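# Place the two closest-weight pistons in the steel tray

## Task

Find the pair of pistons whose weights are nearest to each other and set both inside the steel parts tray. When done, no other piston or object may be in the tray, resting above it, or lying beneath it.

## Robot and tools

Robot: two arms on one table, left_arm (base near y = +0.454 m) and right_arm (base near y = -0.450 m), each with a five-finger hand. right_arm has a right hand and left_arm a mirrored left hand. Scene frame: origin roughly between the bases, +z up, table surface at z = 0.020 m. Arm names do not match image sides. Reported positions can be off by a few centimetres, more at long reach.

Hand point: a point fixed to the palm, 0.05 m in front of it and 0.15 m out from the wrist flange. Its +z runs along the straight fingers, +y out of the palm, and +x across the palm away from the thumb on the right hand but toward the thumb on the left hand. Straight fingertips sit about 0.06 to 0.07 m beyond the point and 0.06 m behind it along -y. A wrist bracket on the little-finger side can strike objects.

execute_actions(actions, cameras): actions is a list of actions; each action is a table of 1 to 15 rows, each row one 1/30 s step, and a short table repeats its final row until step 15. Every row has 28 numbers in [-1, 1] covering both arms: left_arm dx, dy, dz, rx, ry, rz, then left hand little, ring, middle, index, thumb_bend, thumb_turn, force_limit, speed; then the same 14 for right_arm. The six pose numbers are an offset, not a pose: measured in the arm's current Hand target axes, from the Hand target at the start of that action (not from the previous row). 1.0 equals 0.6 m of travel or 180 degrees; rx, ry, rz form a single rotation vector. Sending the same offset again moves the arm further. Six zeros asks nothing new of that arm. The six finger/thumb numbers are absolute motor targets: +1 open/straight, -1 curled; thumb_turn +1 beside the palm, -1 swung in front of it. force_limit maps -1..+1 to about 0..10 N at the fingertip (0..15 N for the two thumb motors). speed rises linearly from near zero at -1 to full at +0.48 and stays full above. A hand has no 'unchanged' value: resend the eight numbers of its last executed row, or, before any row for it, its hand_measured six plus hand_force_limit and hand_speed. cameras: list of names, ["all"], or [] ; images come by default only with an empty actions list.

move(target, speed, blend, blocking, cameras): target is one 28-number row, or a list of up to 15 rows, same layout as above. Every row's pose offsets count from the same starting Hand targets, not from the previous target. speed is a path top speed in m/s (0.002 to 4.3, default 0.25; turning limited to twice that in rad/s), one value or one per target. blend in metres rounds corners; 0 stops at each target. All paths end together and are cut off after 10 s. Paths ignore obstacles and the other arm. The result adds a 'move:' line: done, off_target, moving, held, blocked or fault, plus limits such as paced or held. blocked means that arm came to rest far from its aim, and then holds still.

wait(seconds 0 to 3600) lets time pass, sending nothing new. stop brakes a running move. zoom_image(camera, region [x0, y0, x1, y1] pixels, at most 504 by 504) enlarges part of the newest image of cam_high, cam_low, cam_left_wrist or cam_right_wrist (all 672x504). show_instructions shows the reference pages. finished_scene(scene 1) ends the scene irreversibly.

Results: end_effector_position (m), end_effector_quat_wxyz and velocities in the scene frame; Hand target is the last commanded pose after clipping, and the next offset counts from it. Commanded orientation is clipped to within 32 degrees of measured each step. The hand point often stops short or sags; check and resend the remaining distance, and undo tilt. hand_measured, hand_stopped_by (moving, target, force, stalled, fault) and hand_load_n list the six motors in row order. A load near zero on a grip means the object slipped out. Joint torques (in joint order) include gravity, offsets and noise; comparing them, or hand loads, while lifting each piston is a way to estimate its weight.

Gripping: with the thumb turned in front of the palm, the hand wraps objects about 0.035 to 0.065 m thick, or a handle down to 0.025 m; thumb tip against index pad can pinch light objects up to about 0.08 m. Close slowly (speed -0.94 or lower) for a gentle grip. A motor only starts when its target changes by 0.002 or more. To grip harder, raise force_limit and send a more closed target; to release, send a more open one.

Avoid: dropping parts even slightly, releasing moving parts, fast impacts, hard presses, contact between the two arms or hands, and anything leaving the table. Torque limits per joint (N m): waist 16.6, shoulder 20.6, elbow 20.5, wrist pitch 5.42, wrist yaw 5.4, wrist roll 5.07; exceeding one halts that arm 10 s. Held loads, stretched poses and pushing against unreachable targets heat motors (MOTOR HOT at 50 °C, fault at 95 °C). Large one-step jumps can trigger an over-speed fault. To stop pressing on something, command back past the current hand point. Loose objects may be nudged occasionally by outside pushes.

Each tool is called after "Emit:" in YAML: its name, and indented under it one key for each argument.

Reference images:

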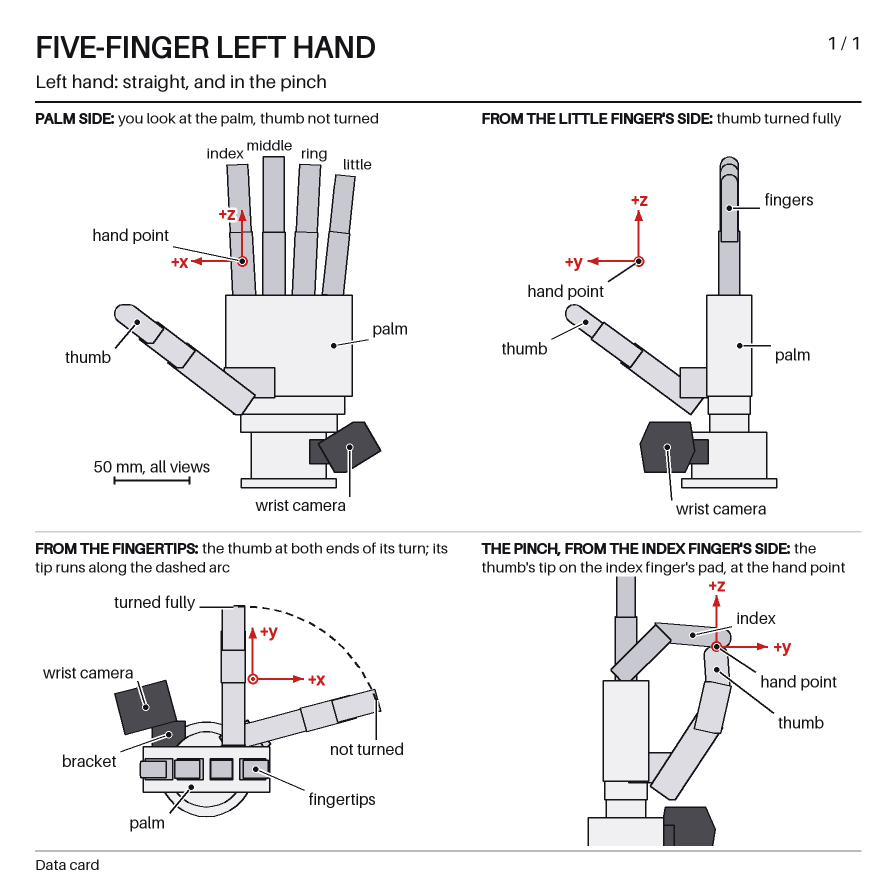

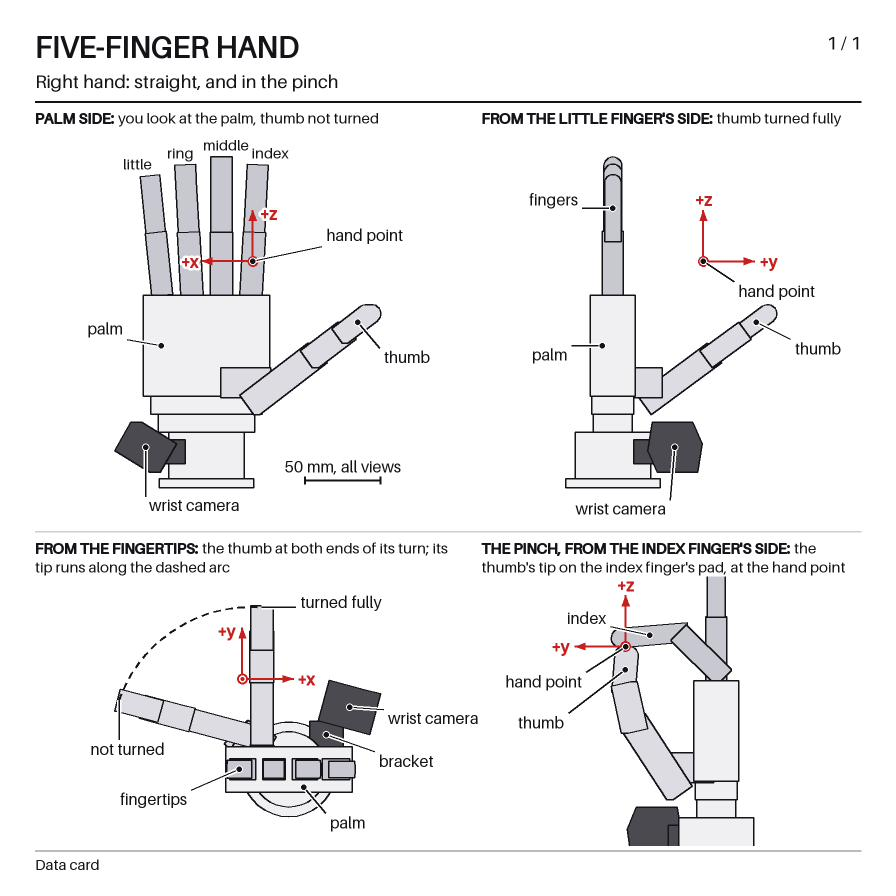

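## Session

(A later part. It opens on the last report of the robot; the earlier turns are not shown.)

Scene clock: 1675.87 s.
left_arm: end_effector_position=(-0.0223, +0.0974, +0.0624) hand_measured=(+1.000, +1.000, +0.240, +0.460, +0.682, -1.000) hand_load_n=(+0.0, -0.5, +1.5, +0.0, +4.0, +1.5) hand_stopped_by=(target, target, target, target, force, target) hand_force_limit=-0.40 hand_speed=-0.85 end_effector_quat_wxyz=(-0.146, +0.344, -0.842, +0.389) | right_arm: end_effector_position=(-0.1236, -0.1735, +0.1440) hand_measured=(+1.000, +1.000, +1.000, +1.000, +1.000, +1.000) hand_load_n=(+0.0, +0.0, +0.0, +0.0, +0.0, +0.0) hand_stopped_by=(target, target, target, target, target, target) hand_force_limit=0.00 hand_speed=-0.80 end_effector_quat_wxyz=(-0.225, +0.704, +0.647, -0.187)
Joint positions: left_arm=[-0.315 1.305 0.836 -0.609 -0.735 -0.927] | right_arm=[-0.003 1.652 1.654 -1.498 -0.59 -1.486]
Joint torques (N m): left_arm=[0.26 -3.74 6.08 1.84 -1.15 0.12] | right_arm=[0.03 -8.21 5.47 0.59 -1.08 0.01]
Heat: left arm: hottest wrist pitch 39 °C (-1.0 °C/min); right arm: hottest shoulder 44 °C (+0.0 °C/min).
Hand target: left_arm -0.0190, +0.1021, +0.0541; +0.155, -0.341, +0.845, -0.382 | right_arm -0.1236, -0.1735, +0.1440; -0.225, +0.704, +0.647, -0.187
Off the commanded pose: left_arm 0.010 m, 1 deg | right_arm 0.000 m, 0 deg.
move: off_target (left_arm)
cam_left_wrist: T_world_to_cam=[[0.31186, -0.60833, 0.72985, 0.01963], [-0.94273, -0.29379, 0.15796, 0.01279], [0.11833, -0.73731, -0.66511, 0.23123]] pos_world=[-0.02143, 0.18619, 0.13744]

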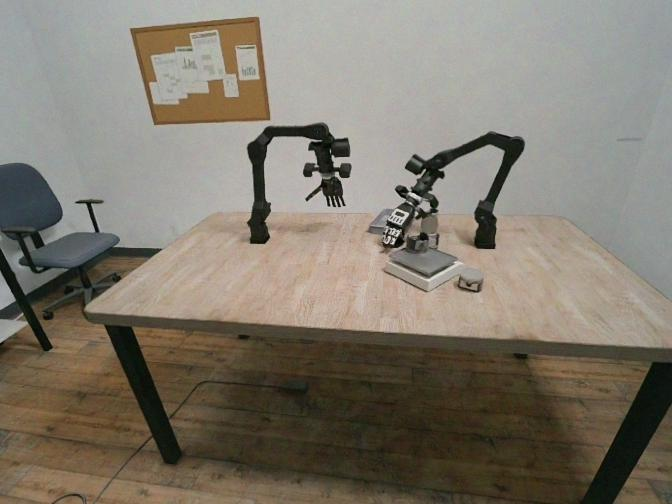

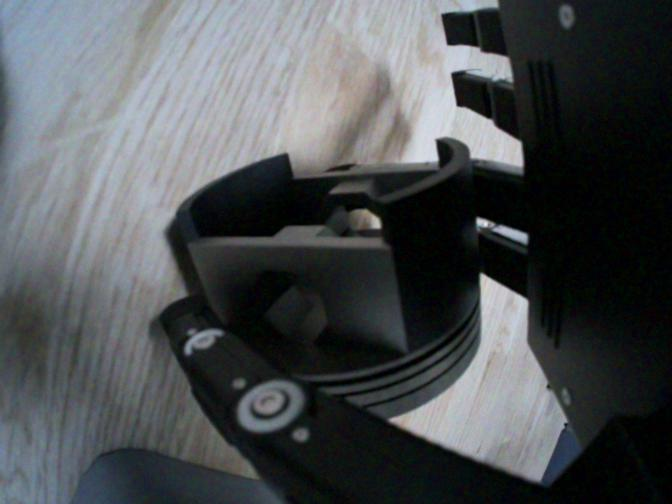

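Emit:
move:
  target:
    - [0, 0, 0, 0, 0, 0, 1, 1, -0.1, 0.16, 0.4, -1, -0.1, -0.93, 0, 0, 0, 0, 0, 0, 1, 1, 1, 1, 1, 1, 0, -0.8]
  cameras: ["cam_low", "cam_left_wrist"]
  speed: 0.08

Emit:
zoom_image:
  camera: "cam_low"
  region: [360, 200, 430, 260]

Scene clock: 1687.07 s.
left_arm: end_effector_position=(-0.0223, +0.0974, +0.0624) hand_measured=(+1.000, +1.000, +0.150, +0.344, +0.674, -1.000) hand_load_n=(+0.0, +0.0, +5.0, +5.0, +11.0, +1.5) hand_stopped_by=(target, target, force, force, force, target) hand_force_limit=-0.10 hand_speed=-0.93 end_effector_quat_wxyz=(-0.146, +0.344, -0.842, +0.389) | right_arm: end_effector_position=(-0.1236, -0.1735, +0.1440) hand_measured=(+1.000, +1.000, +1.000, +1.000, +1.000, +1.000) hand_load_n=(+0.0, +0.0, +0.0, +0.0, +0.0, +0.0) hand_stopped_by=(target, target, target, target, target, target) hand_force_limit=0.00 hand_speed=-0.80 end_effector_quat_wxyz=(-0.225, +0.704, +0.647, -0.187)
Joint positions: left_arm=[-0.315 1.305 0.836 -0.609 -0.735 -0.926] | right_arm=[-0.003 1.652 1.654 -1.498 -0.59 -1.486]
Joint torques (N m): left_arm=[0.15 -3.94 6.12 1.8 -1.17 0.12] | right_arm=[0.01 -8.21 5.43 0.61 -1.08 0.03]
Heat: left arm: hottest wrist pitch 39 °C (-1.0 °C/min); right arm: hottest shoulder 44 °C (+0.0 °C/min).
Hand target: left_arm -0.0190, +0.1021, +0.0541; +0.155, -0.341, +0.845, -0.382 | right_arm -0.1236, -0.1735, +0.1440; -0.225, +0.704, +0.647, -0.187
Off the commanded pose: left_arm 0.010 m, 1 deg | right_arm 0.000 m, 0 deg.
move: done
cam_left_wrist: T_world_to_cam=[[0.31153, -0.60856, 0.7298, 0.0196], [-0.94285, -0.29352, 0.15772, 0.01276], [0.11823, -0.73723, -0.66522, 0.23129]] pos_world=[-0.02143, 0.18619, 0.13754]

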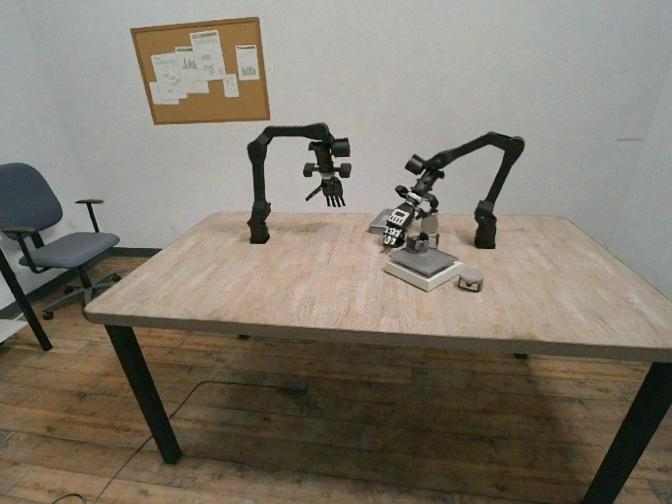

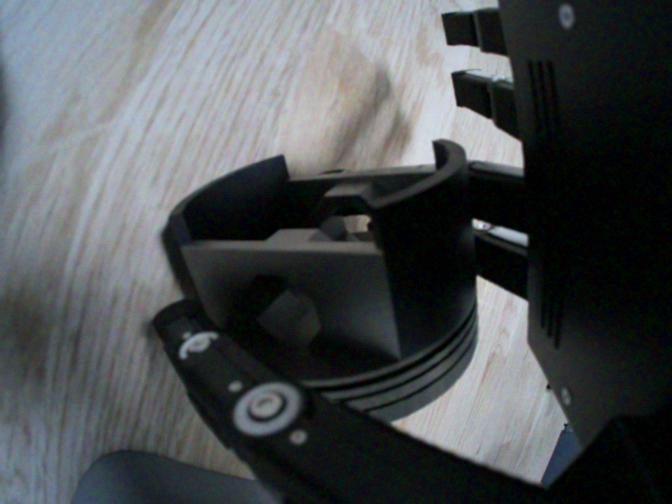

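Scaled by 7.200 from the camera's image (finer frame: 960x720).

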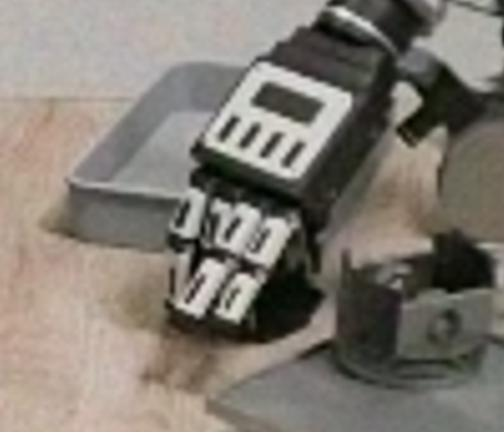

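Emit:
move:
  target:
    - [0, -0.0375, -0.033, 0, 0, 0, 1, 1, -0.1, 0.16, 0.4, -1, -0.1, -0.93, 0, 0, 0, 0, 0, 0, 1, 1, 1, 1, 1, 1, 0, -0.8]
  cameras: ["cam_low", "cam_left_wrist"]
  speed: 0.06

Emit:
zoom_image:
  camera: "cam_low"
  region: [360, 200, 430, 260]

Scene clock: 1694.40 s.
left_arm: end_effector_position=(-0.0184, +0.1080, +0.0734) hand_measured=(+1.000, +1.000, +0.150, +0.344, +0.674, -1.000) hand_load_n=(+0.0, +0.0, +5.0, +5.0, +11.0, +1.0) hand_stopped_by=(target, target, force, force, force, target) hand_force_limit=-0.10 hand_speed=-0.93 end_effector_quat_wxyz=(-0.162, +0.337, -0.850, +0.371) | right_arm: end_effector_position=(-0.1236, -0.1735, +0.1440) hand_measured=(+1.000, +1.000, +1.000, +1.000, +1.000, +1.000) hand_load_n=(+0.0, +0.0, +0.0, +0.0, +0.0, +0.0) hand_stopped_by=(target, target, target, target, target, target) hand_force_limit=0.00 hand_speed=-0.80 end_effector_quat_wxyz=(-0.225, +0.704, +0.647, -0.187)
Joint positions: left_arm=[-0.314 1.305 0.908 -0.733 -0.734 -0.924] | right_arm=[-0.003 1.652 1.654 -1.498 -0.59 -1.486]
Joint torques (N m): left_arm=[0.2 -6.69 9.84 1.5 -1.23 0.06] | right_arm=[0.01 -8.2 5.47 0.6 -1.08 0.02]
Heat: left arm: hottest wrist pitch 39 °C (+0.0 °C/min); right arm: hottest shoulder 44 °C (+0.0 °C/min).
Hand target: left_arm -0.0190, +0.1021, +0.0840; +0.155, -0.341, +0.845, -0.382 | right_arm -0.1236, -0.1735, +0.1440; -0.225, +0.704, +0.647, -0.187
Off the commanded pose: left_arm 0.012 m, 2 deg | right_arm 0.000 m, 0 deg.
move: off_target (left_arm)
cam_left_wrist: T_world_to_cam=[[0.2982, -0.6447, 0.70387, 0.0224], [-0.94563, -0.29985, 0.12599, 0.02078], [0.12983, -0.70317, -0.69907, 0.24499]] pos_world=[-0.01884, 0.19294, 0.15288]

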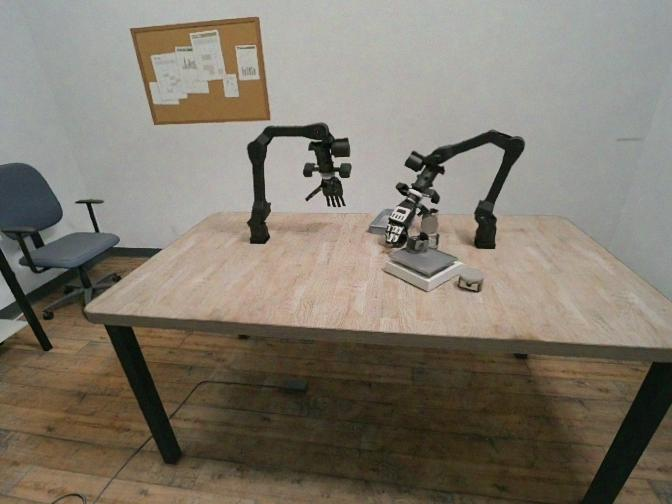

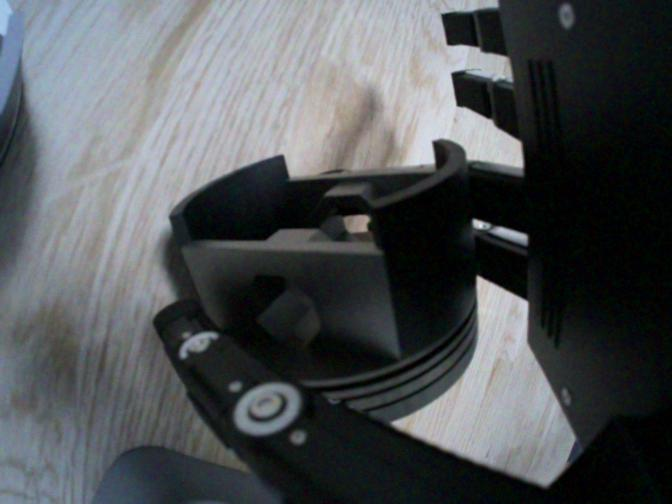

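Scaled by 7.200 from the camera's image (finer frame: 960x720).

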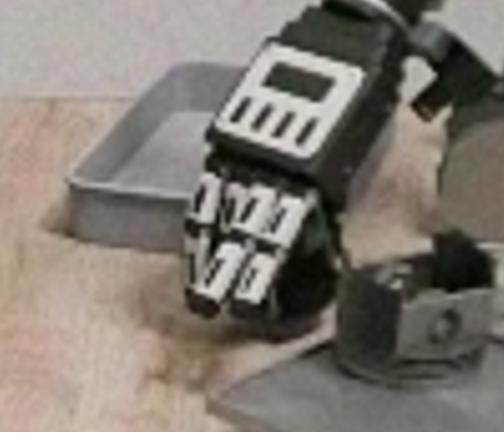

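Emit:
move:
  target:
    - [0, -0.1877, -0.1652, 0, 0, 0, 1, 1, -0.1, 0.16, 0.4, -1, -0.1, -0.93, 0, 0, 0, 0, 0, 0, 1, 1, 1, 1, 1, 1, 0, -0.8]
    - [-0.4192, -0.2963, -0.0417, 0, 0, 0, 1, 1, -0.1, 0.16, 0.4, -1, -0.1, -0.93, 0, 0, 0, 0, 0, 0, 1, 1, 1, 1, 1, 1, 0, -0.8]
    - [-0.4192, -0.21, 0.0343, 0, 0, 0, 1, 1, -0.1, 0.16, 0.4, -1, -0.1, -0.93, 0, 0, 0, 0, 0, 0, 1, 1, 1, 1, 1, 1, 0, -0.8]
  cameras: ["cam_high", "cam_low", "cam_left_wrist"]
  speed: 0.15
  blend: 0.03

Emit:
zoom_image:
  camera: "cam_low"
  region: [390, 200, 470, 280]

Scene clock: 1725.03 s.
left_arm: end_effector_position=(+0.2315, +0.2045, +0.1646) hand_measured=(+1.000, +1.000, +0.150, +0.344, +0.674, -1.000) hand_load_n=(+0.0, +0.0, +5.0, +5.0, +11.0, +1.5) hand_stopped_by=(target, target, force, force, force, target) hand_force_limit=-0.10 hand_speed=-0.93 end_effector_quat_wxyz=(-0.153, +0.342, -0.846, +0.378) | right_arm: end_effector_position=(-0.1236, -0.1735, +0.1440) hand_measured=(+1.000, +1.000, +1.000, +1.000, +1.000, +1.000) hand_load_n=(+0.0, +0.0, +0.0, +0.0, +0.0, +0.0) hand_stopped_by=(target, target, target, target, target, target) hand_force_limit=0.00 hand_speed=-0.80 end_effector_quat_wxyz=(-0.225, +0.704, +0.647, -0.187)
Joint positions: left_arm=[1.021 1.15 1.102 -0.695 0.167 0.151] | right_arm=[-0.003 1.652 1.654 -1.498 -0.59 -1.486]
Joint torques (N m): left_arm=[0.3 -6.47 6.89 3 0.37 0.04] | right_arm=[-0.01 -8.17 5.5 0.6 -1.08 0]
Heat: left arm: hottest elbow 40 °C (+2.0 °C/min); right arm: hottest shoulder 44 °C (+0.0 °C/min).
Hand target: left_arm +0.2305, +0.2056, +0.1653; +0.155, -0.341, +0.845, -0.382 | right_arm -0.1236, -0.1735, +0.1440; -0.225, +0.704, +0.647, -0.187
Off the commanded pose: left_arm 0.002 m, 0 deg | right_arm 0.000 m, 0 deg.
move: done
cam_left_wrist: T_world_to_cam=[[0.31009, -0.62778, 0.71396, -0.062], [-0.94268, -0.30044, 0.14525, 0.27088], [0.12332, -0.71807, -0.68496, 0.34635]] pos_world=[0.23187, 0.29117, 0.24216]

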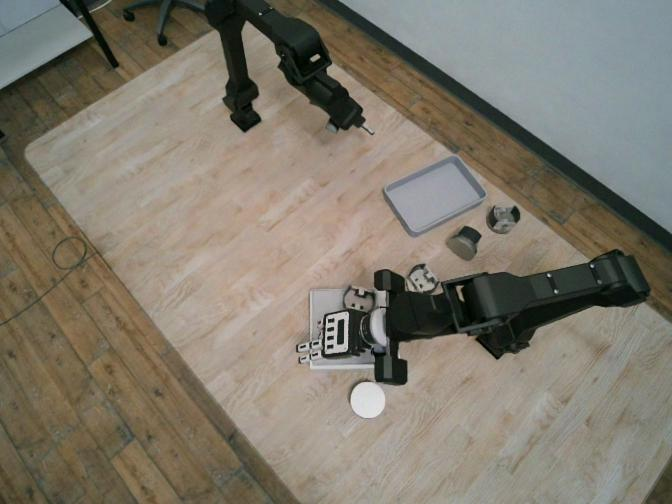

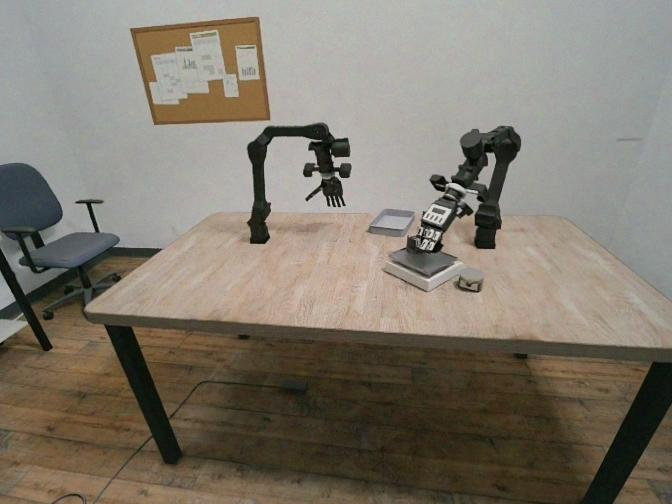

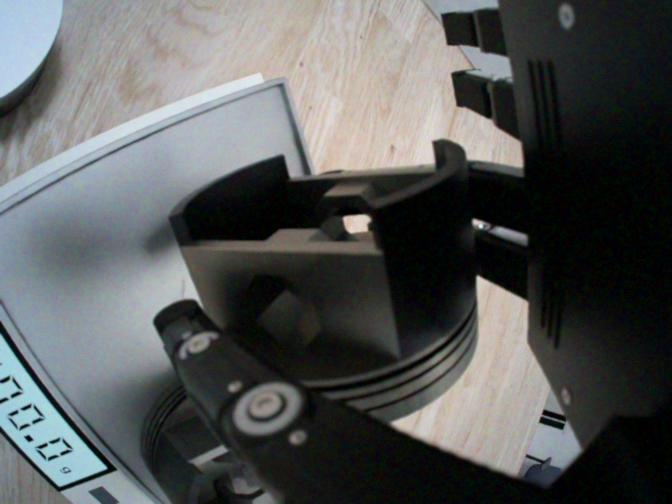

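Scaled by 6.300 from the camera's image (finer frame: 960x720).

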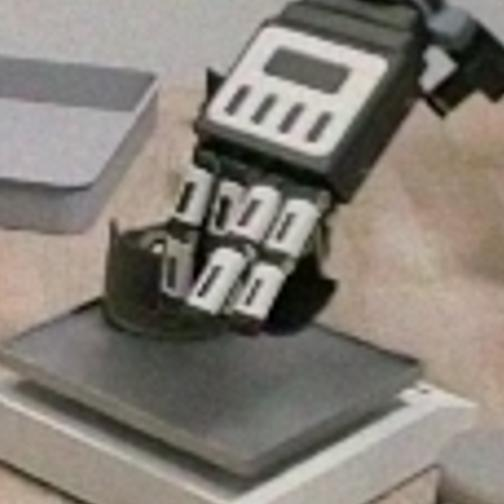

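Emit:
move:
  target:
    - [0, 0.0275, 0.0242, 0, 0, 0, 1, 1, -0.1, 0.16, 0.4, -1, -0.1, -0.93, 0, 0, 0, 0, 0, 0, 1, 1, 1, 1, 1, 1, 0, -0.8]
  cameras: ["cam_low", "cam_left_wrist"]
  speed: 0.1

Emit:
zoom_image:
  camera: "cam_low"
  region: [390, 200, 470, 280]

Scene clock: 1736.30 s.
left_arm: end_effector_position=(+0.2314, +0.2048, +0.1420) hand_measured=(+1.000, +1.000, +0.150, +0.344, +0.674, -1.000) hand_load_n=(+0.0, +0.0, +5.0, +5.0, +11.0, +1.5) hand_stopped_by=(target, target, force, force, force, target) hand_force_limit=-0.10 hand_speed=-0.93 end_effector_quat_wxyz=(-0.153, +0.343, -0.847, +0.378) | right_arm: end_effector_position=(-0.1236, -0.1735, +0.1440) hand_measured=(+1.000, +1.000, +1.000, +1.000, +1.000, +1.000) hand_load_n=(+0.0, +0.0, +0.0, +0.0, +0.0, +0.0) hand_stopped_by=(target, target, target, target, target, target) hand_force_limit=0.00 hand_speed=-0.80 end_effector_quat_wxyz=(-0.225, +0.704, +0.647, -0.187)
Joint positions: left_arm=[1.022 1.138 1.006 -0.612 0.167 0.151] | right_arm=[-0.003 1.652 1.654 -1.498 -0.59 -1.486]
Joint torques (N m): left_arm=[0.3 -6.45 7.26 2.96 0.35 0.08] | right_arm=[0.01 -8.16 5.45 0.6 -1.08 0.04]
Heat: left arm: hottest elbow 40 °C (+3.0 °C/min); right arm: hottest shoulder 44 °C (+0.0 °C/min).
Hand target: left_arm +0.2304, +0.2058, +0.1431; +0.154, -0.341, +0.845, -0.382 | right_arm -0.1236, -0.1735, +0.1440; -0.225, +0.704, +0.647, -0.187
Off the commanded pose: left_arm 0.002 m, 1 deg | right_arm 0.000 m, 0 deg.
move: done
cam_left_wrist: T_world_to_cam=[[0.31121, -0.62825, 0.71306, -0.04564], [-0.94239, -0.30084, 0.14625, 0.27396], [0.12263, -0.7175, -0.68568, 0.33118]] pos_world=[0.23177, 0.29136, 0.21956]

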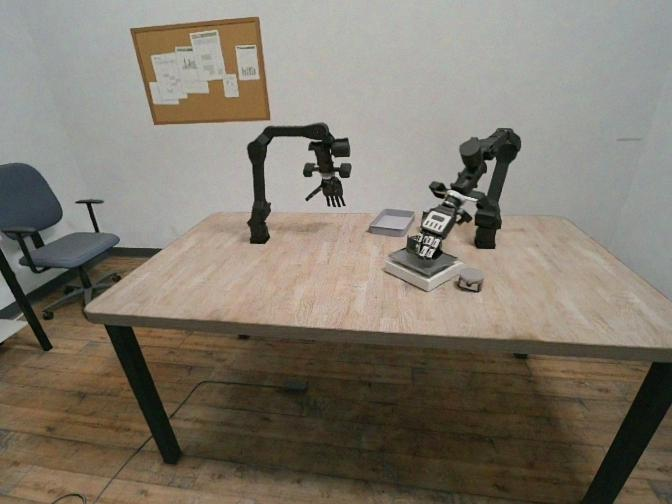

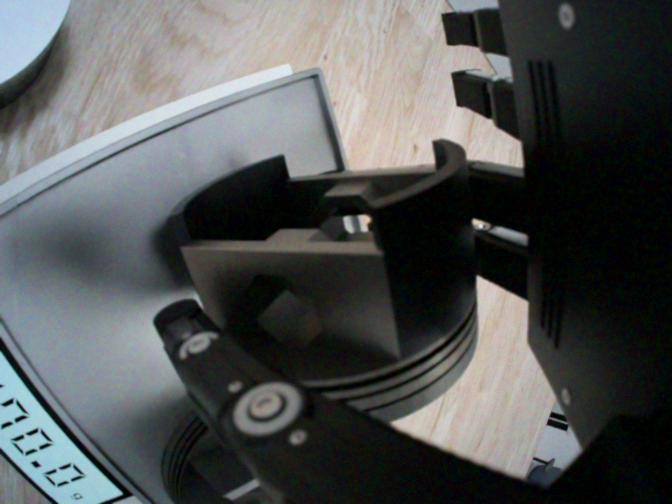

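Scaled by 6.300 from the camera's image (finer frame: 960x720).

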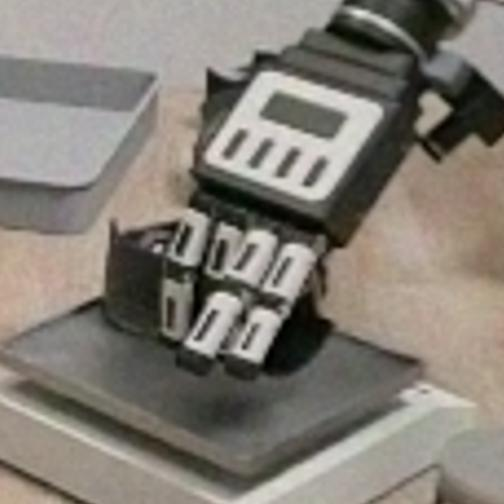

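Emit:
move:
  target:
    - [0, 0.005, 0.0044, 0, 0, 0, 1, 1, -0.1, 0.16, 0.4, -1, -0.1, -0.93, 0, 0, 0, 0, 0, 0, 1, 1, 1, 1, 1, 1, 0, -0.8]
  cameras: ["cam_left_wrist"]
  speed: 0.06

Emit:
move:
  target:
    - [0, 0.00375, 0.0033, 0, 0, 0, 1, 1, -0.1, 0.16, 0.4, -1, -0.1, -0.93, 0, 0, 0, 0, 0, 0, 1, 1, 1, 1, 1, 1, 0, -0.8]
  cameras: ["cam_left_wrist"]
  speed: 0.06

Scene clock: 1748.43 s.
left_arm: end_effector_position=(+0.2316, +0.2047, +0.1382) hand_measured=(+1.000, +1.000, +0.150, +0.344, +0.674, -1.000) hand_load_n=(+0.0, +0.0, +5.0, +4.5, +11.0, +1.5) hand_stopped_by=(target, target, force, force, force, target) hand_force_limit=-0.10 hand_speed=-0.93 end_effector_quat_wxyz=(-0.153, +0.343, -0.846, +0.378) | right_arm: end_effector_position=(-0.1236, -0.1735, +0.1440) hand_measured=(+1.000, +1.000, +1.000, +1.000, +1.000, +1.000) hand_load_n=(+0.0, +0.0, +0.0, +0.0, +0.0, -0.5) hand_stopped_by=(target, target, target, target, target, target) hand_force_limit=0.00 hand_speed=-0.80 end_effector_quat_wxyz=(-0.225, +0.704, +0.647, -0.187)
Joint positions: left_arm=[1.022 1.136 0.99 -0.597 0.167 0.151] | right_arm=[-0.003 1.652 1.654 -1.498 -0.59 -1.486]
Joint torques (N m): left_arm=[0.32 -6.65 7.46 2.97 0.41 0.09] | right_arm=[0 -8.18 5.51 0.59 -1.07 0.02]
Heat: left arm: hottest wrist pitch 43 °C (+4.0 °C/min); right arm: hottest shoulder 44 °C (+0.0 °C/min).
Hand target: left_arm +0.2305, +0.2057, +0.1392; +0.155, -0.341, +0.845, -0.382 | right_arm -0.1236, -0.1735, +0.1440; -0.225, +0.704, +0.647, -0.187
Off the commanded pose: left_arm 0.002 m, 1 deg | right_arm 0.000 m, 0 deg.
move: done
cam_left_wrist: T_world_to_cam=[[0.31096, -0.62816, 0.71325, -0.04306], [-0.94244, -0.30086, 0.14592, 0.27476], [0.12293, -0.71757, -0.68555, 0.3284]] pos_world=[0.23197, 0.29126, 0.21576]

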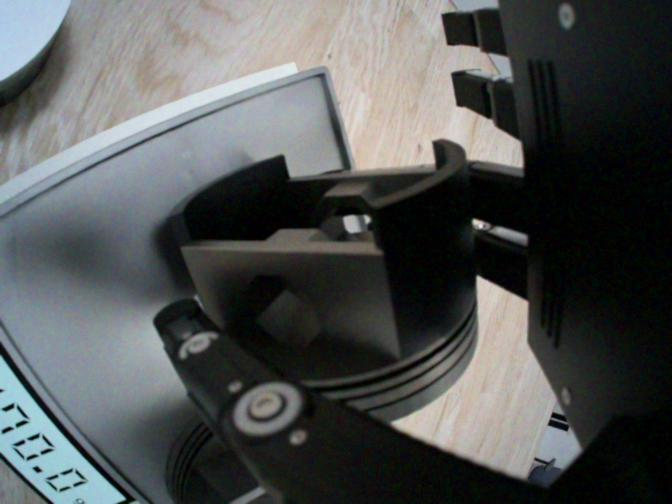

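Scene clock: 1748.97 s.
left_arm: end_effector_position=(+0.2316, +0.2047, +0.1352) hand_measured=(+1.000, +1.000, +0.150, +0.344, +0.674, -1.000) hand_load_n=(+0.0, +0.0, +5.0, +5.0, +11.0, +1.5) hand_stopped_by=(target, target, force, force, force, target) hand_force_limit=-0.10 hand_speed=-0.93 end_effector_quat_wxyz=(-0.153, +0.343, -0.846, +0.378) | right_arm: end_effector_position=(-0.1236, -0.1735, +0.1440) hand_measured=(+1.000, +1.000, +1.000, +1.000, +1.000, +1.000) hand_load_n=(+0.0, +0.0, +0.0, +0.0, +0.0, +0.0) hand_stopped_by=(target, target, target, target, target, target) hand_force_limit=0.00 hand_speed=-0.80 end_effector_quat_wxyz=(-0.225, +0.704, +0.647, -0.187)
Joint positions: left_arm=[1.022 1.135 0.977 -0.586 0.167 0.151] | right_arm=[-0.003 1.652 1.654 -1.498 -0.59 -1.486]
Joint torques (N m): left_arm=[0.37 -6.49 7.28 3.03 0.34 0.06] | right_arm=[0.03 -8.16 5.45 0.6 -1.08 0.02]
Heat: left arm: hottest wrist pitch 43 °C (+4.0 °C/min); right arm: hottest shoulder 44 °C (+0.0 °C/min).
Hand target: left_arm +0.2305, +0.2057, +0.1362; +0.155, -0.341, +0.845, -0.382 | right_arm -0.1236, -0.1735, +0.1440; -0.225, +0.704, +0.647, -0.187
Off the commanded pose: left_arm 0.002 m, 1 deg | right_arm 0.000 m, 0 deg.
move: done
cam_left_wrist: T_world_to_cam=[[0.31096, -0.62816, 0.71325, -0.04089], [-0.94244, -0.30086, 0.14592, 0.27511], [0.12293, -0.71757, -0.68555, 0.32636]] pos_world=[0.23187, 0.29126, 0.21276]

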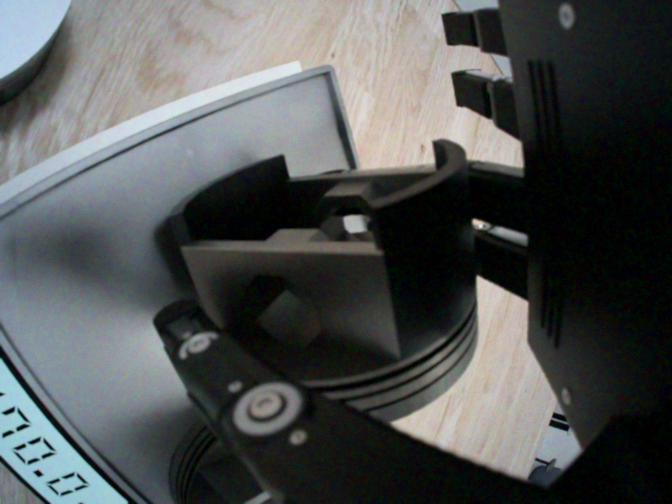

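Emit:
move:
  target:
    - [0, 0.00375, 0.0033, 0, 0, 0, 1, 1, -0.1, 0.16, 0.4, -1, -0.1, -0.93, 0, 0, 0, 0, 0, 0, 1, 1, 1, 1, 1, 1, 0, -0.8]
  cameras: ["cam_left_wrist"]
  speed: 0.06

Emit:
move:
  target:
    - [0, 0.0025, 0.0022, 0, 0, 0, 1, 1, -0.1, 0.16, 0.4, -1, -0.1, -0.93, 0, 0, 0, 0, 0, 0, 1, 1, 1, 1, 1, 1, 0, -0.8]
  cameras: ["cam_left_wrist"]
  speed: 0.06

Scene clock: 1756.40 s.
left_arm: end_effector_position=(+0.2315, +0.2047, +0.1322) hand_measured=(+1.000, +1.000, +0.150, +0.344, +0.674, -1.000) hand_load_n=(+0.0, +0.0, +5.0, +5.0, +11.0, +1.5) hand_stopped_by=(target, target, force, force, force, target) hand_force_limit=-0.10 hand_speed=-0.93 end_effector_quat_wxyz=(-0.153, +0.343, -0.846, +0.378) | right_arm: end_effector_position=(-0.1236, -0.1735, +0.1440) hand_measured=(+1.000, +1.000, +1.000, +1.000, +1.000, +1.000) hand_load_n=(+0.0, +0.0, +0.0, +0.0, +0.0, +0.0) hand_stopped_by=(target, target, target, target, target, target) hand_force_limit=0.00 hand_speed=-0.80 end_effector_quat_wxyz=(-0.225, +0.704, +0.647, -0.187)
Joint positions: left_arm=[1.022 1.134 0.964 -0.574 0.167 0.151] | right_arm=[-0.003 1.652 1.654 -1.498 -0.59 -1.486]
Joint torques (N m): left_arm=[0.28 -6.89 7.53 2.99 0.37 0.09] | right_arm=[0 -8.23 5.42 0.6 -1.06 0.03]
Heat: left arm: hottest wrist pitch 43 °C (+4.0 °C/min); right arm: hottest shoulder 44 °C (+0.0 °C/min).
Hand target: left_arm +0.2305, +0.2057, +0.1332; +0.155, -0.341, +0.845, -0.382 | right_arm -0.1236, -0.1735, +0.1440; -0.225, +0.704, +0.647, -0.187
Off the commanded pose: left_arm 0.002 m, 1 deg | right_arm 0.000 m, 0 deg.
move: done
cam_left_wrist: T_world_to_cam=[[0.31096, -0.62816, 0.71325, -0.03875], [-0.94244, -0.30086, 0.14592, 0.27554], [0.12293, -0.71757, -0.68555, 0.3243]] pos_world=[0.23187, 0.29126, 0.20976]

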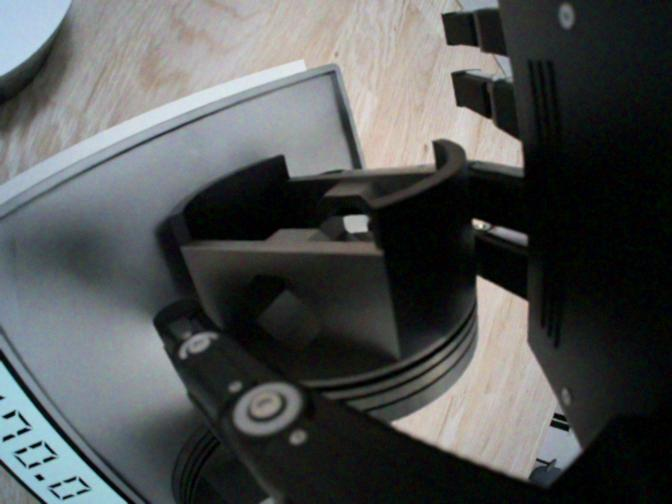

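Scene clock: 1756.90 s.
left_arm: end_effector_position=(+0.2315, +0.2048, +0.1302) hand_measured=(+1.000, +1.000, +0.150, +0.344, +0.674, -1.000) hand_load_n=(+0.0, +0.0, +4.5, +5.0, +11.0, +1.5) hand_stopped_by=(target, target, force, force, force, target) hand_force_limit=-0.10 hand_speed=-0.93 end_effector_quat_wxyz=(-0.153, +0.343, -0.847, +0.378) | right_arm: end_effector_position=(-0.1236, -0.1735, +0.1440) hand_measured=(+1.000, +1.000, +1.000, +1.000, +1.000, +1.000) hand_load_n=(+0.0, +0.0, +0.0, +0.0, +0.0, +0.0) hand_stopped_by=(target, target, target, target, target, target) hand_force_limit=0.00 hand_speed=-0.80 end_effector_quat_wxyz=(-0.225, +0.704, +0.647, -0.187)
Joint positions: left_arm=[1.022 1.134 0.956 -0.567 0.167 0.151] | right_arm=[-0.003 1.652 1.654 -1.498 -0.59 -1.486]
Joint torques (N m): left_arm=[0.37 -6.54 7.36 3.07 0.35 0.14] | right_arm=[-0.03 -8.19 5.46 0.6 -1.08 0]
Heat: left arm: hottest wrist pitch 43 °C (+4.0 °C/min); right arm: hottest shoulder 44 °C (+0.0 °C/min).
Hand target: left_arm +0.2304, +0.2058, +0.1311; +0.154, -0.341, +0.845, -0.382 | right_arm -0.1236, -0.1735, +0.1440; -0.225, +0.704, +0.647, -0.187
Off the commanded pose: left_arm 0.002 m, 1 deg | right_arm 0.000 m, 0 deg.
move: done
cam_left_wrist: T_world_to_cam=[[0.31121, -0.62825, 0.71306, -0.03725], [-0.94239, -0.30084, 0.14625, 0.27578], [0.12263, -0.7175, -0.68568, 0.32307]] pos_world=[0.23187, 0.29136, 0.20776]

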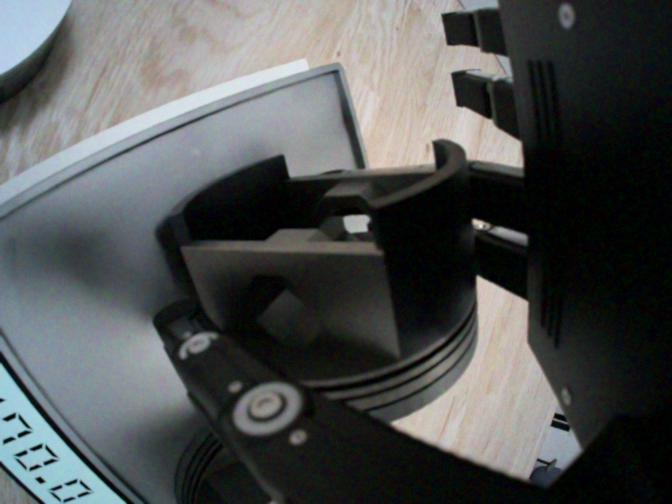

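Emit:
move:
  target:
    - [0, 0.00375, 0.0033, 0, 0, 0, 1, 1, -0.1, 0.16, 0.4, -1, -0.1, -0.93, 0, 0, 0, 0, 0, 0, 1, 1, 1, 1, 1, 1, 0, -0.8]
  cameras: ["cam_left_wrist"]
  speed: 0.06

Emit:
zoom_image:
  camera: "cam_left_wrist"
  region: [0, 340, 140, 504]

Scene clock: 1764.60 s.
left_arm: end_effector_position=(+0.2315, +0.2047, +0.1273) hand_measured=(+1.000, +1.000, +0.150, +0.344, +0.674, -1.000) hand_load_n=(+0.0, +0.0, +4.5, +5.0, +11.0, +1.5) hand_stopped_by=(target, target, force, force, force, target) hand_force_limit=-0.10 hand_speed=-0.93 end_effector_quat_wxyz=(-0.153, +0.343, -0.846, +0.378) | right_arm: end_effector_position=(-0.1236, -0.1735, +0.1440) hand_measured=(+1.000, +1.000, +1.000, +1.000, +1.000, +1.000) hand_load_n=(+0.0, +0.0, +0.0, +0.0, +0.0, +0.0) hand_stopped_by=(target, target, target, target, target, target) hand_force_limit=0.00 hand_speed=-0.80 end_effector_quat_wxyz=(-0.225, +0.704, +0.647, -0.187)
Joint positions: left_arm=[1.022 1.133 0.944 -0.555 0.167 0.151] | right_arm=[-0.003 1.652 1.654 -1.498 -0.59 -1.486]
Joint torques (N m): left_arm=[0.29 -6.54 7.37 3.01 0.37 0.08] | right_arm=[0.03 -8.18 5.54 0.58 -1.08 0.02]
Heat: left arm: hottest wrist pitch 45 °C (+7.0 °C/min); right arm: hottest shoulder 44 °C (+0.0 °C/min).
Hand target: left_arm +0.2305, +0.2057, +0.1282; +0.155, -0.341, +0.845, -0.382 | right_arm -0.1236, -0.1735, +0.1440; -0.225, +0.704, +0.647, -0.187
Off the commanded pose: left_arm 0.002 m, 1 deg | right_arm 0.000 m, 0 deg.
move: done
cam_left_wrist: T_world_to_cam=[[0.31096, -0.62816, 0.71325, -0.03526], [-0.94244, -0.30086, 0.14592, 0.27626], [0.12293, -0.71757, -0.68555, 0.32094]] pos_world=[0.23187, 0.29126, 0.20486]

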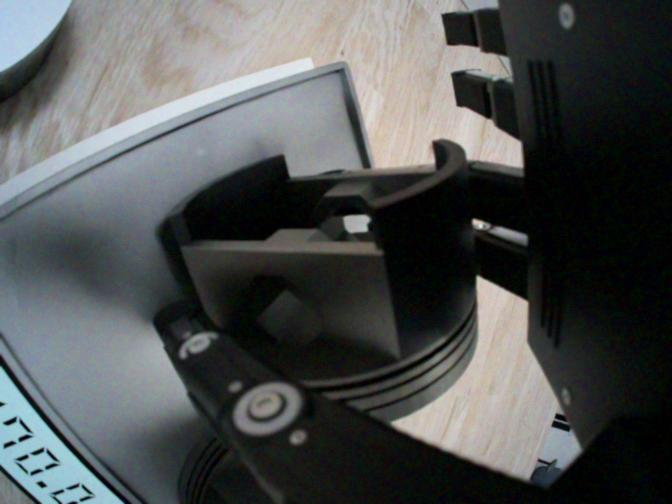

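Scaled by 3.073 from the camera's image (finer frame: 960x720).

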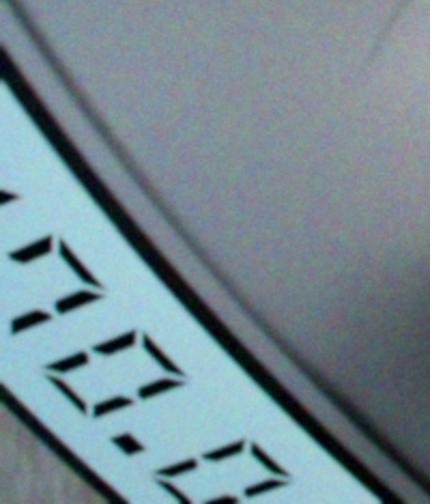

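Emit:
move:
  target:
    - [0, 0.00375, 0.0033, 0, 0, 0, 1, 1, -0.1, 0.16, 0.4, -1, -0.1, -0.93, 0, 0, 0, 0, 0, 0, 1, 1, 1, 1, 1, 1, 0, -0.8]
  cameras: ["cam_low", "cam_left_wrist"]
  speed: 0.06

Emit:
zoom_image:
  camera: "cam_low"
  region: [400, 215, 460, 275]

Scene clock: 1772.93 s.
left_arm: end_effector_position=(+0.2316, +0.2047, +0.1244) hand_measured=(+1.000, +1.000, +0.150, +0.344, +0.674, -1.000) hand_load_n=(+0.0, +0.0, +5.0, +5.0, +11.0, +1.5) hand_stopped_by=(target, target, force, force, force, target) hand_force_limit=-0.10 hand_speed=-0.93 end_effector_quat_wxyz=(-0.153, +0.343, -0.846, +0.378) | right_arm: end_effector_position=(-0.1236, -0.1735, +0.1440) hand_measured=(+1.000, +1.000, +1.000, +1.000, +1.000, +1.000) hand_load_n=(+0.0, +0.0, +0.0, +0.0, +0.0, +0.0) hand_stopped_by=(target, target, target, target, target, target) hand_force_limit=0.00 hand_speed=-0.80 end_effector_quat_wxyz=(-0.225, +0.704, +0.647, -0.187)
Joint positions: left_arm=[1.022 1.132 0.932 -0.543 0.167 0.151] | right_arm=[-0.003 1.652 1.654 -1.498 -0.59 -1.486]
Joint torques (N m): left_arm=[0.33 -6.7 7.32 3.03 0.38 0.07] | right_arm=[0.01 -8.22 5.47 0.61 -1.08 0.01]
Heat: left arm: hottest wrist pitch 45 °C (+7.0 °C/min); right arm: hottest shoulder 44 °C (+0.0 °C/min).
Hand target: left_arm +0.2306, +0.2057, +0.1253; +0.155, -0.341, +0.845, -0.382 | right_arm -0.1236, -0.1735, +0.1440; -0.225, +0.704, +0.647, -0.187
Off the commanded pose: left_arm 0.002 m, 1 deg | right_arm 0.000 m, 0 deg.
move: done
cam_left_wrist: T_world_to_cam=[[0.31073, -0.62803, 0.71346, -0.03321], [-0.94249, -0.30082, 0.14568, 0.27673], [0.12313, -0.7177, -0.68538, 0.31891]] pos_world=[0.23187, 0.29126, 0.20196]

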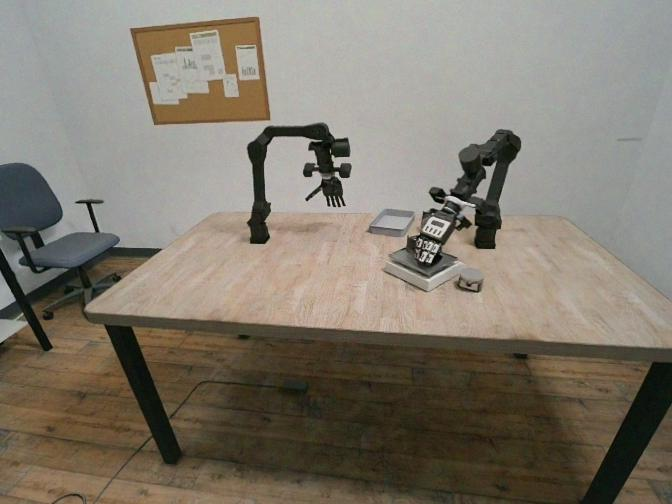

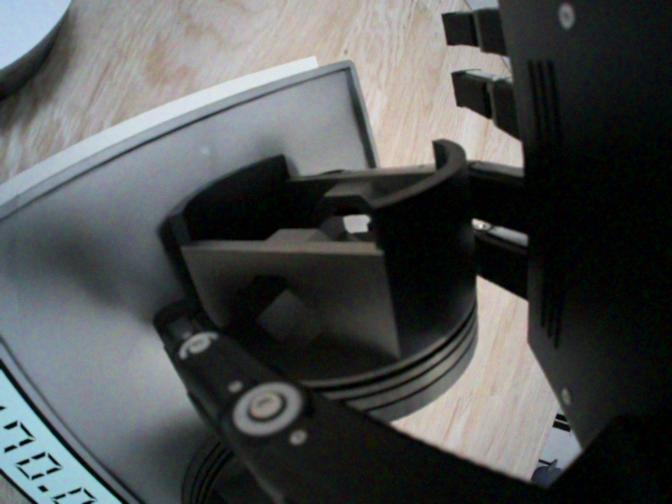

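Scaled by 8.400 from the camera's image (finer frame: 960x720).

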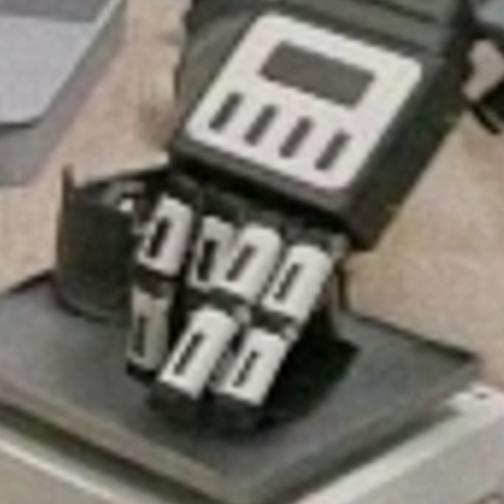

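Emit:
move:
  target: [0,0.00375,0.0033,0,0,0,1,1,-0.1,0.16,0.4,-1,-0.1,-0.93,0,0,0,0,0,0,1,1,1,1,1,1,0,-0.8]
  speed: 0.03
  cameras: ["cam_high","cam_left_wrist"]

Scene clock: 1817.50 s.
left_arm: end_effector_position=(+0.2320, +0.2042, +0.1230) hand_measured=(+1.000, +1.000, +0.150, +0.344, +0.674, -1.000) hand_load_n=(+0.0, +0.0, +5.0, +4.5, +11.0, +1.5) hand_stopped_by=(target, target, force, force, force, target) hand_force_limit=-0.10 hand_speed=-0.93 end_effector_quat_wxyz=(-0.154, +0.342, -0.846, +0.380) | right_arm: end_effector_position=(-0.1236, -0.1735, +0.1440) hand_measured=(+1.000, +1.000, +1.000, +1.000, +1.000, +1.000) hand_load_n=(+0.0, -0.5, +0.0, +0.0, +0.0, +0.0) hand_stopped_by=(target, target, target, target, target, target) hand_force_limit=0.00 hand_speed=-0.80 end_effector_quat_wxyz=(-0.225, +0.704, +0.647, -0.187)
Joint positions: left_arm=[1.022 1.13 0.922 -0.532 0.168 0.151] | right_arm=[-0.003 1.652 1.654 -1.498 -0.59 -1.486]
Joint torques (N m): left_arm=[0.19 -6.73 7.09 3.02 0.35 0.04] | right_arm=[-0.01 -8.16 5.43 0.59 -1.09 0.02]
Heat: left arm: hottest wrist pitch 48 °C (+4.0 °C/min); right arm: hottest shoulder 44 °C (+0.0 °C/min).
Hand target: left_arm +0.2305, +0.2057, +0.1222; +0.155, -0.341, +0.845, -0.382 | right_arm -0.1236, -0.1735, +0.1440; -0.225, +0.704, +0.647, -0.187
Off the commanded pose: left_arm 0.002 m, 0 deg | right_arm 0.000 m, 0 deg.
move: done
cam_left_wrist: T_world_to_cam=[[0.30809, -0.6262, 0.71621, -0.03279], [-0.94312, -0.29988, 0.14351, 0.27737], [0.12491, -0.71969, -0.68297, 0.31726]] pos_world=[0.23207, 0.29097, 0.20036]

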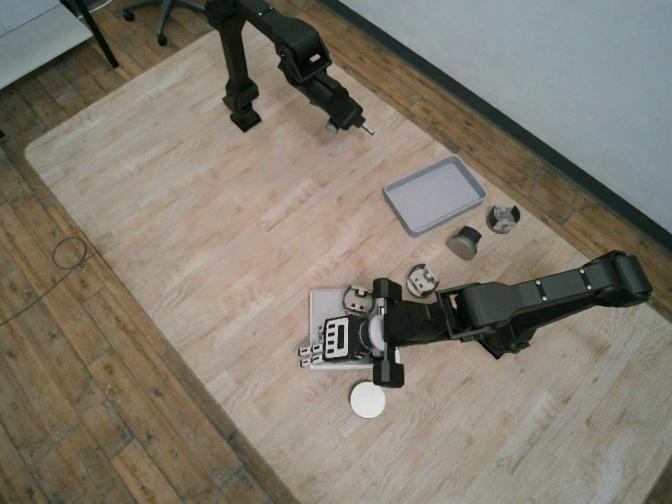

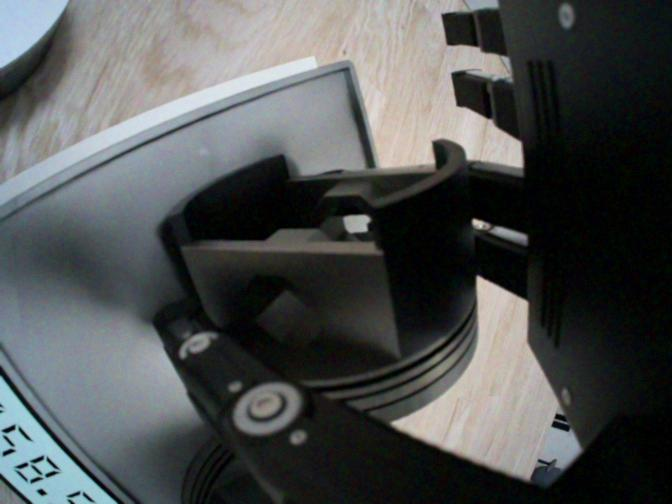

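Emit:
zoom_image:
  camera: "cam_left_wrist"
  region: [0, 370, 160, 504]

Emit:
zoom_image:
  camera: "cam_high"
  region: [280, 270, 440, 430]

Scaled by 3.150 from the camera's image (finer frame: 960x720).

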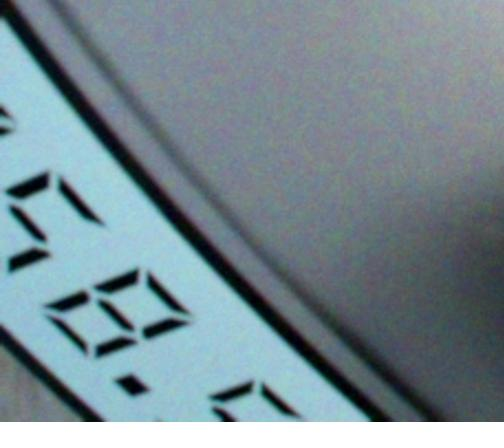

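Scaled by 3.150 from the camera's image (finer frame: 960x720).

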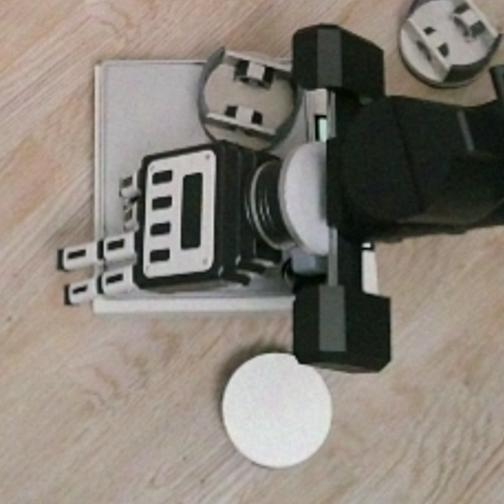

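Emit:
move:
  target: [0,0.0019,0.0017,0,0,0,1,1,-0.1,0.16,0.4,-1,-0.1,-0.93,0,0,0,0,0,0,1,1,1,1,1,1,0,-0.8]
  speed: 0.03
  cameras: ["cam_left_wrist"]

Scene clock: 1829.93 s.
left_arm: end_effector_position=(+0.2323, +0.2038, +0.1228) hand_measured=(+1.000, +1.000, +0.150, +0.344, +0.674, -1.000) hand_load_n=(+0.0, +0.0, +5.0, +4.5, +11.5, +1.5) hand_stopped_by=(target, target, force, force, force, target) hand_force_limit=-0.10 hand_speed=-0.93 end_effector_quat_wxyz=(-0.154, +0.342, -0.845, +0.381) | right_arm: end_effector_position=(-0.1236, -0.1735, +0.1440) hand_measured=(+1.000, +1.000, +1.000, +1.000, +1.000, +1.000) hand_load_n=(+0.0, +0.0, +0.0, +0.0, +0.0, +0.0) hand_stopped_by=(target, target, target, target, target, target) hand_force_limit=0.00 hand_speed=-0.80 end_effector_quat_wxyz=(-0.225, +0.704, +0.647, -0.187)
Joint positions: left_arm=[1.022 1.128 0.917 -0.525 0.168 0.151] | right_arm=[-0.003 1.652 1.654 -1.498 -0.59 -1.486]
Joint torques (N m): left_arm=[0.31 -6.12 6.91 3 0.33 0.09] | right_arm=[-0.03 -8.24 5.44 0.59 -1.08 0]
Heat: left arm: hottest wrist pitch 48 °C (+3.0 °C/min); right arm: hottest shoulder 44 °C (+0.0 °C/min).
Hand target: left_arm +0.2305, +0.2057, +0.1207; +0.155, -0.341, +0.845, -0.382 | right_arm -0.1236, -0.1735, +0.1440; -0.225, +0.704, +0.647, -0.187
Off the commanded pose: left_arm 0.003 m, 0 deg | right_arm 0.000 m, 0 deg.
move: done
cam_left_wrist: T_world_to_cam=[[0.3059, -0.62477, 0.71839, -0.033], [-0.94365, -0.29906, 0.14173, 0.2777], [0.12629, -0.72126, -0.68105, 0.31658]] pos_world=[0.23217, 0.29077, 0.19996]

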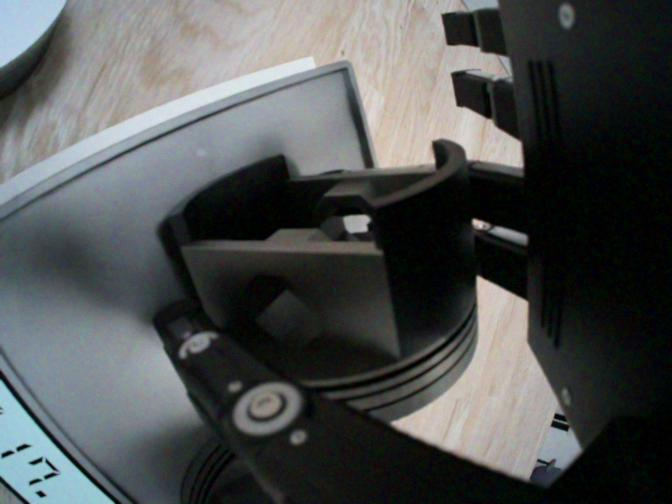

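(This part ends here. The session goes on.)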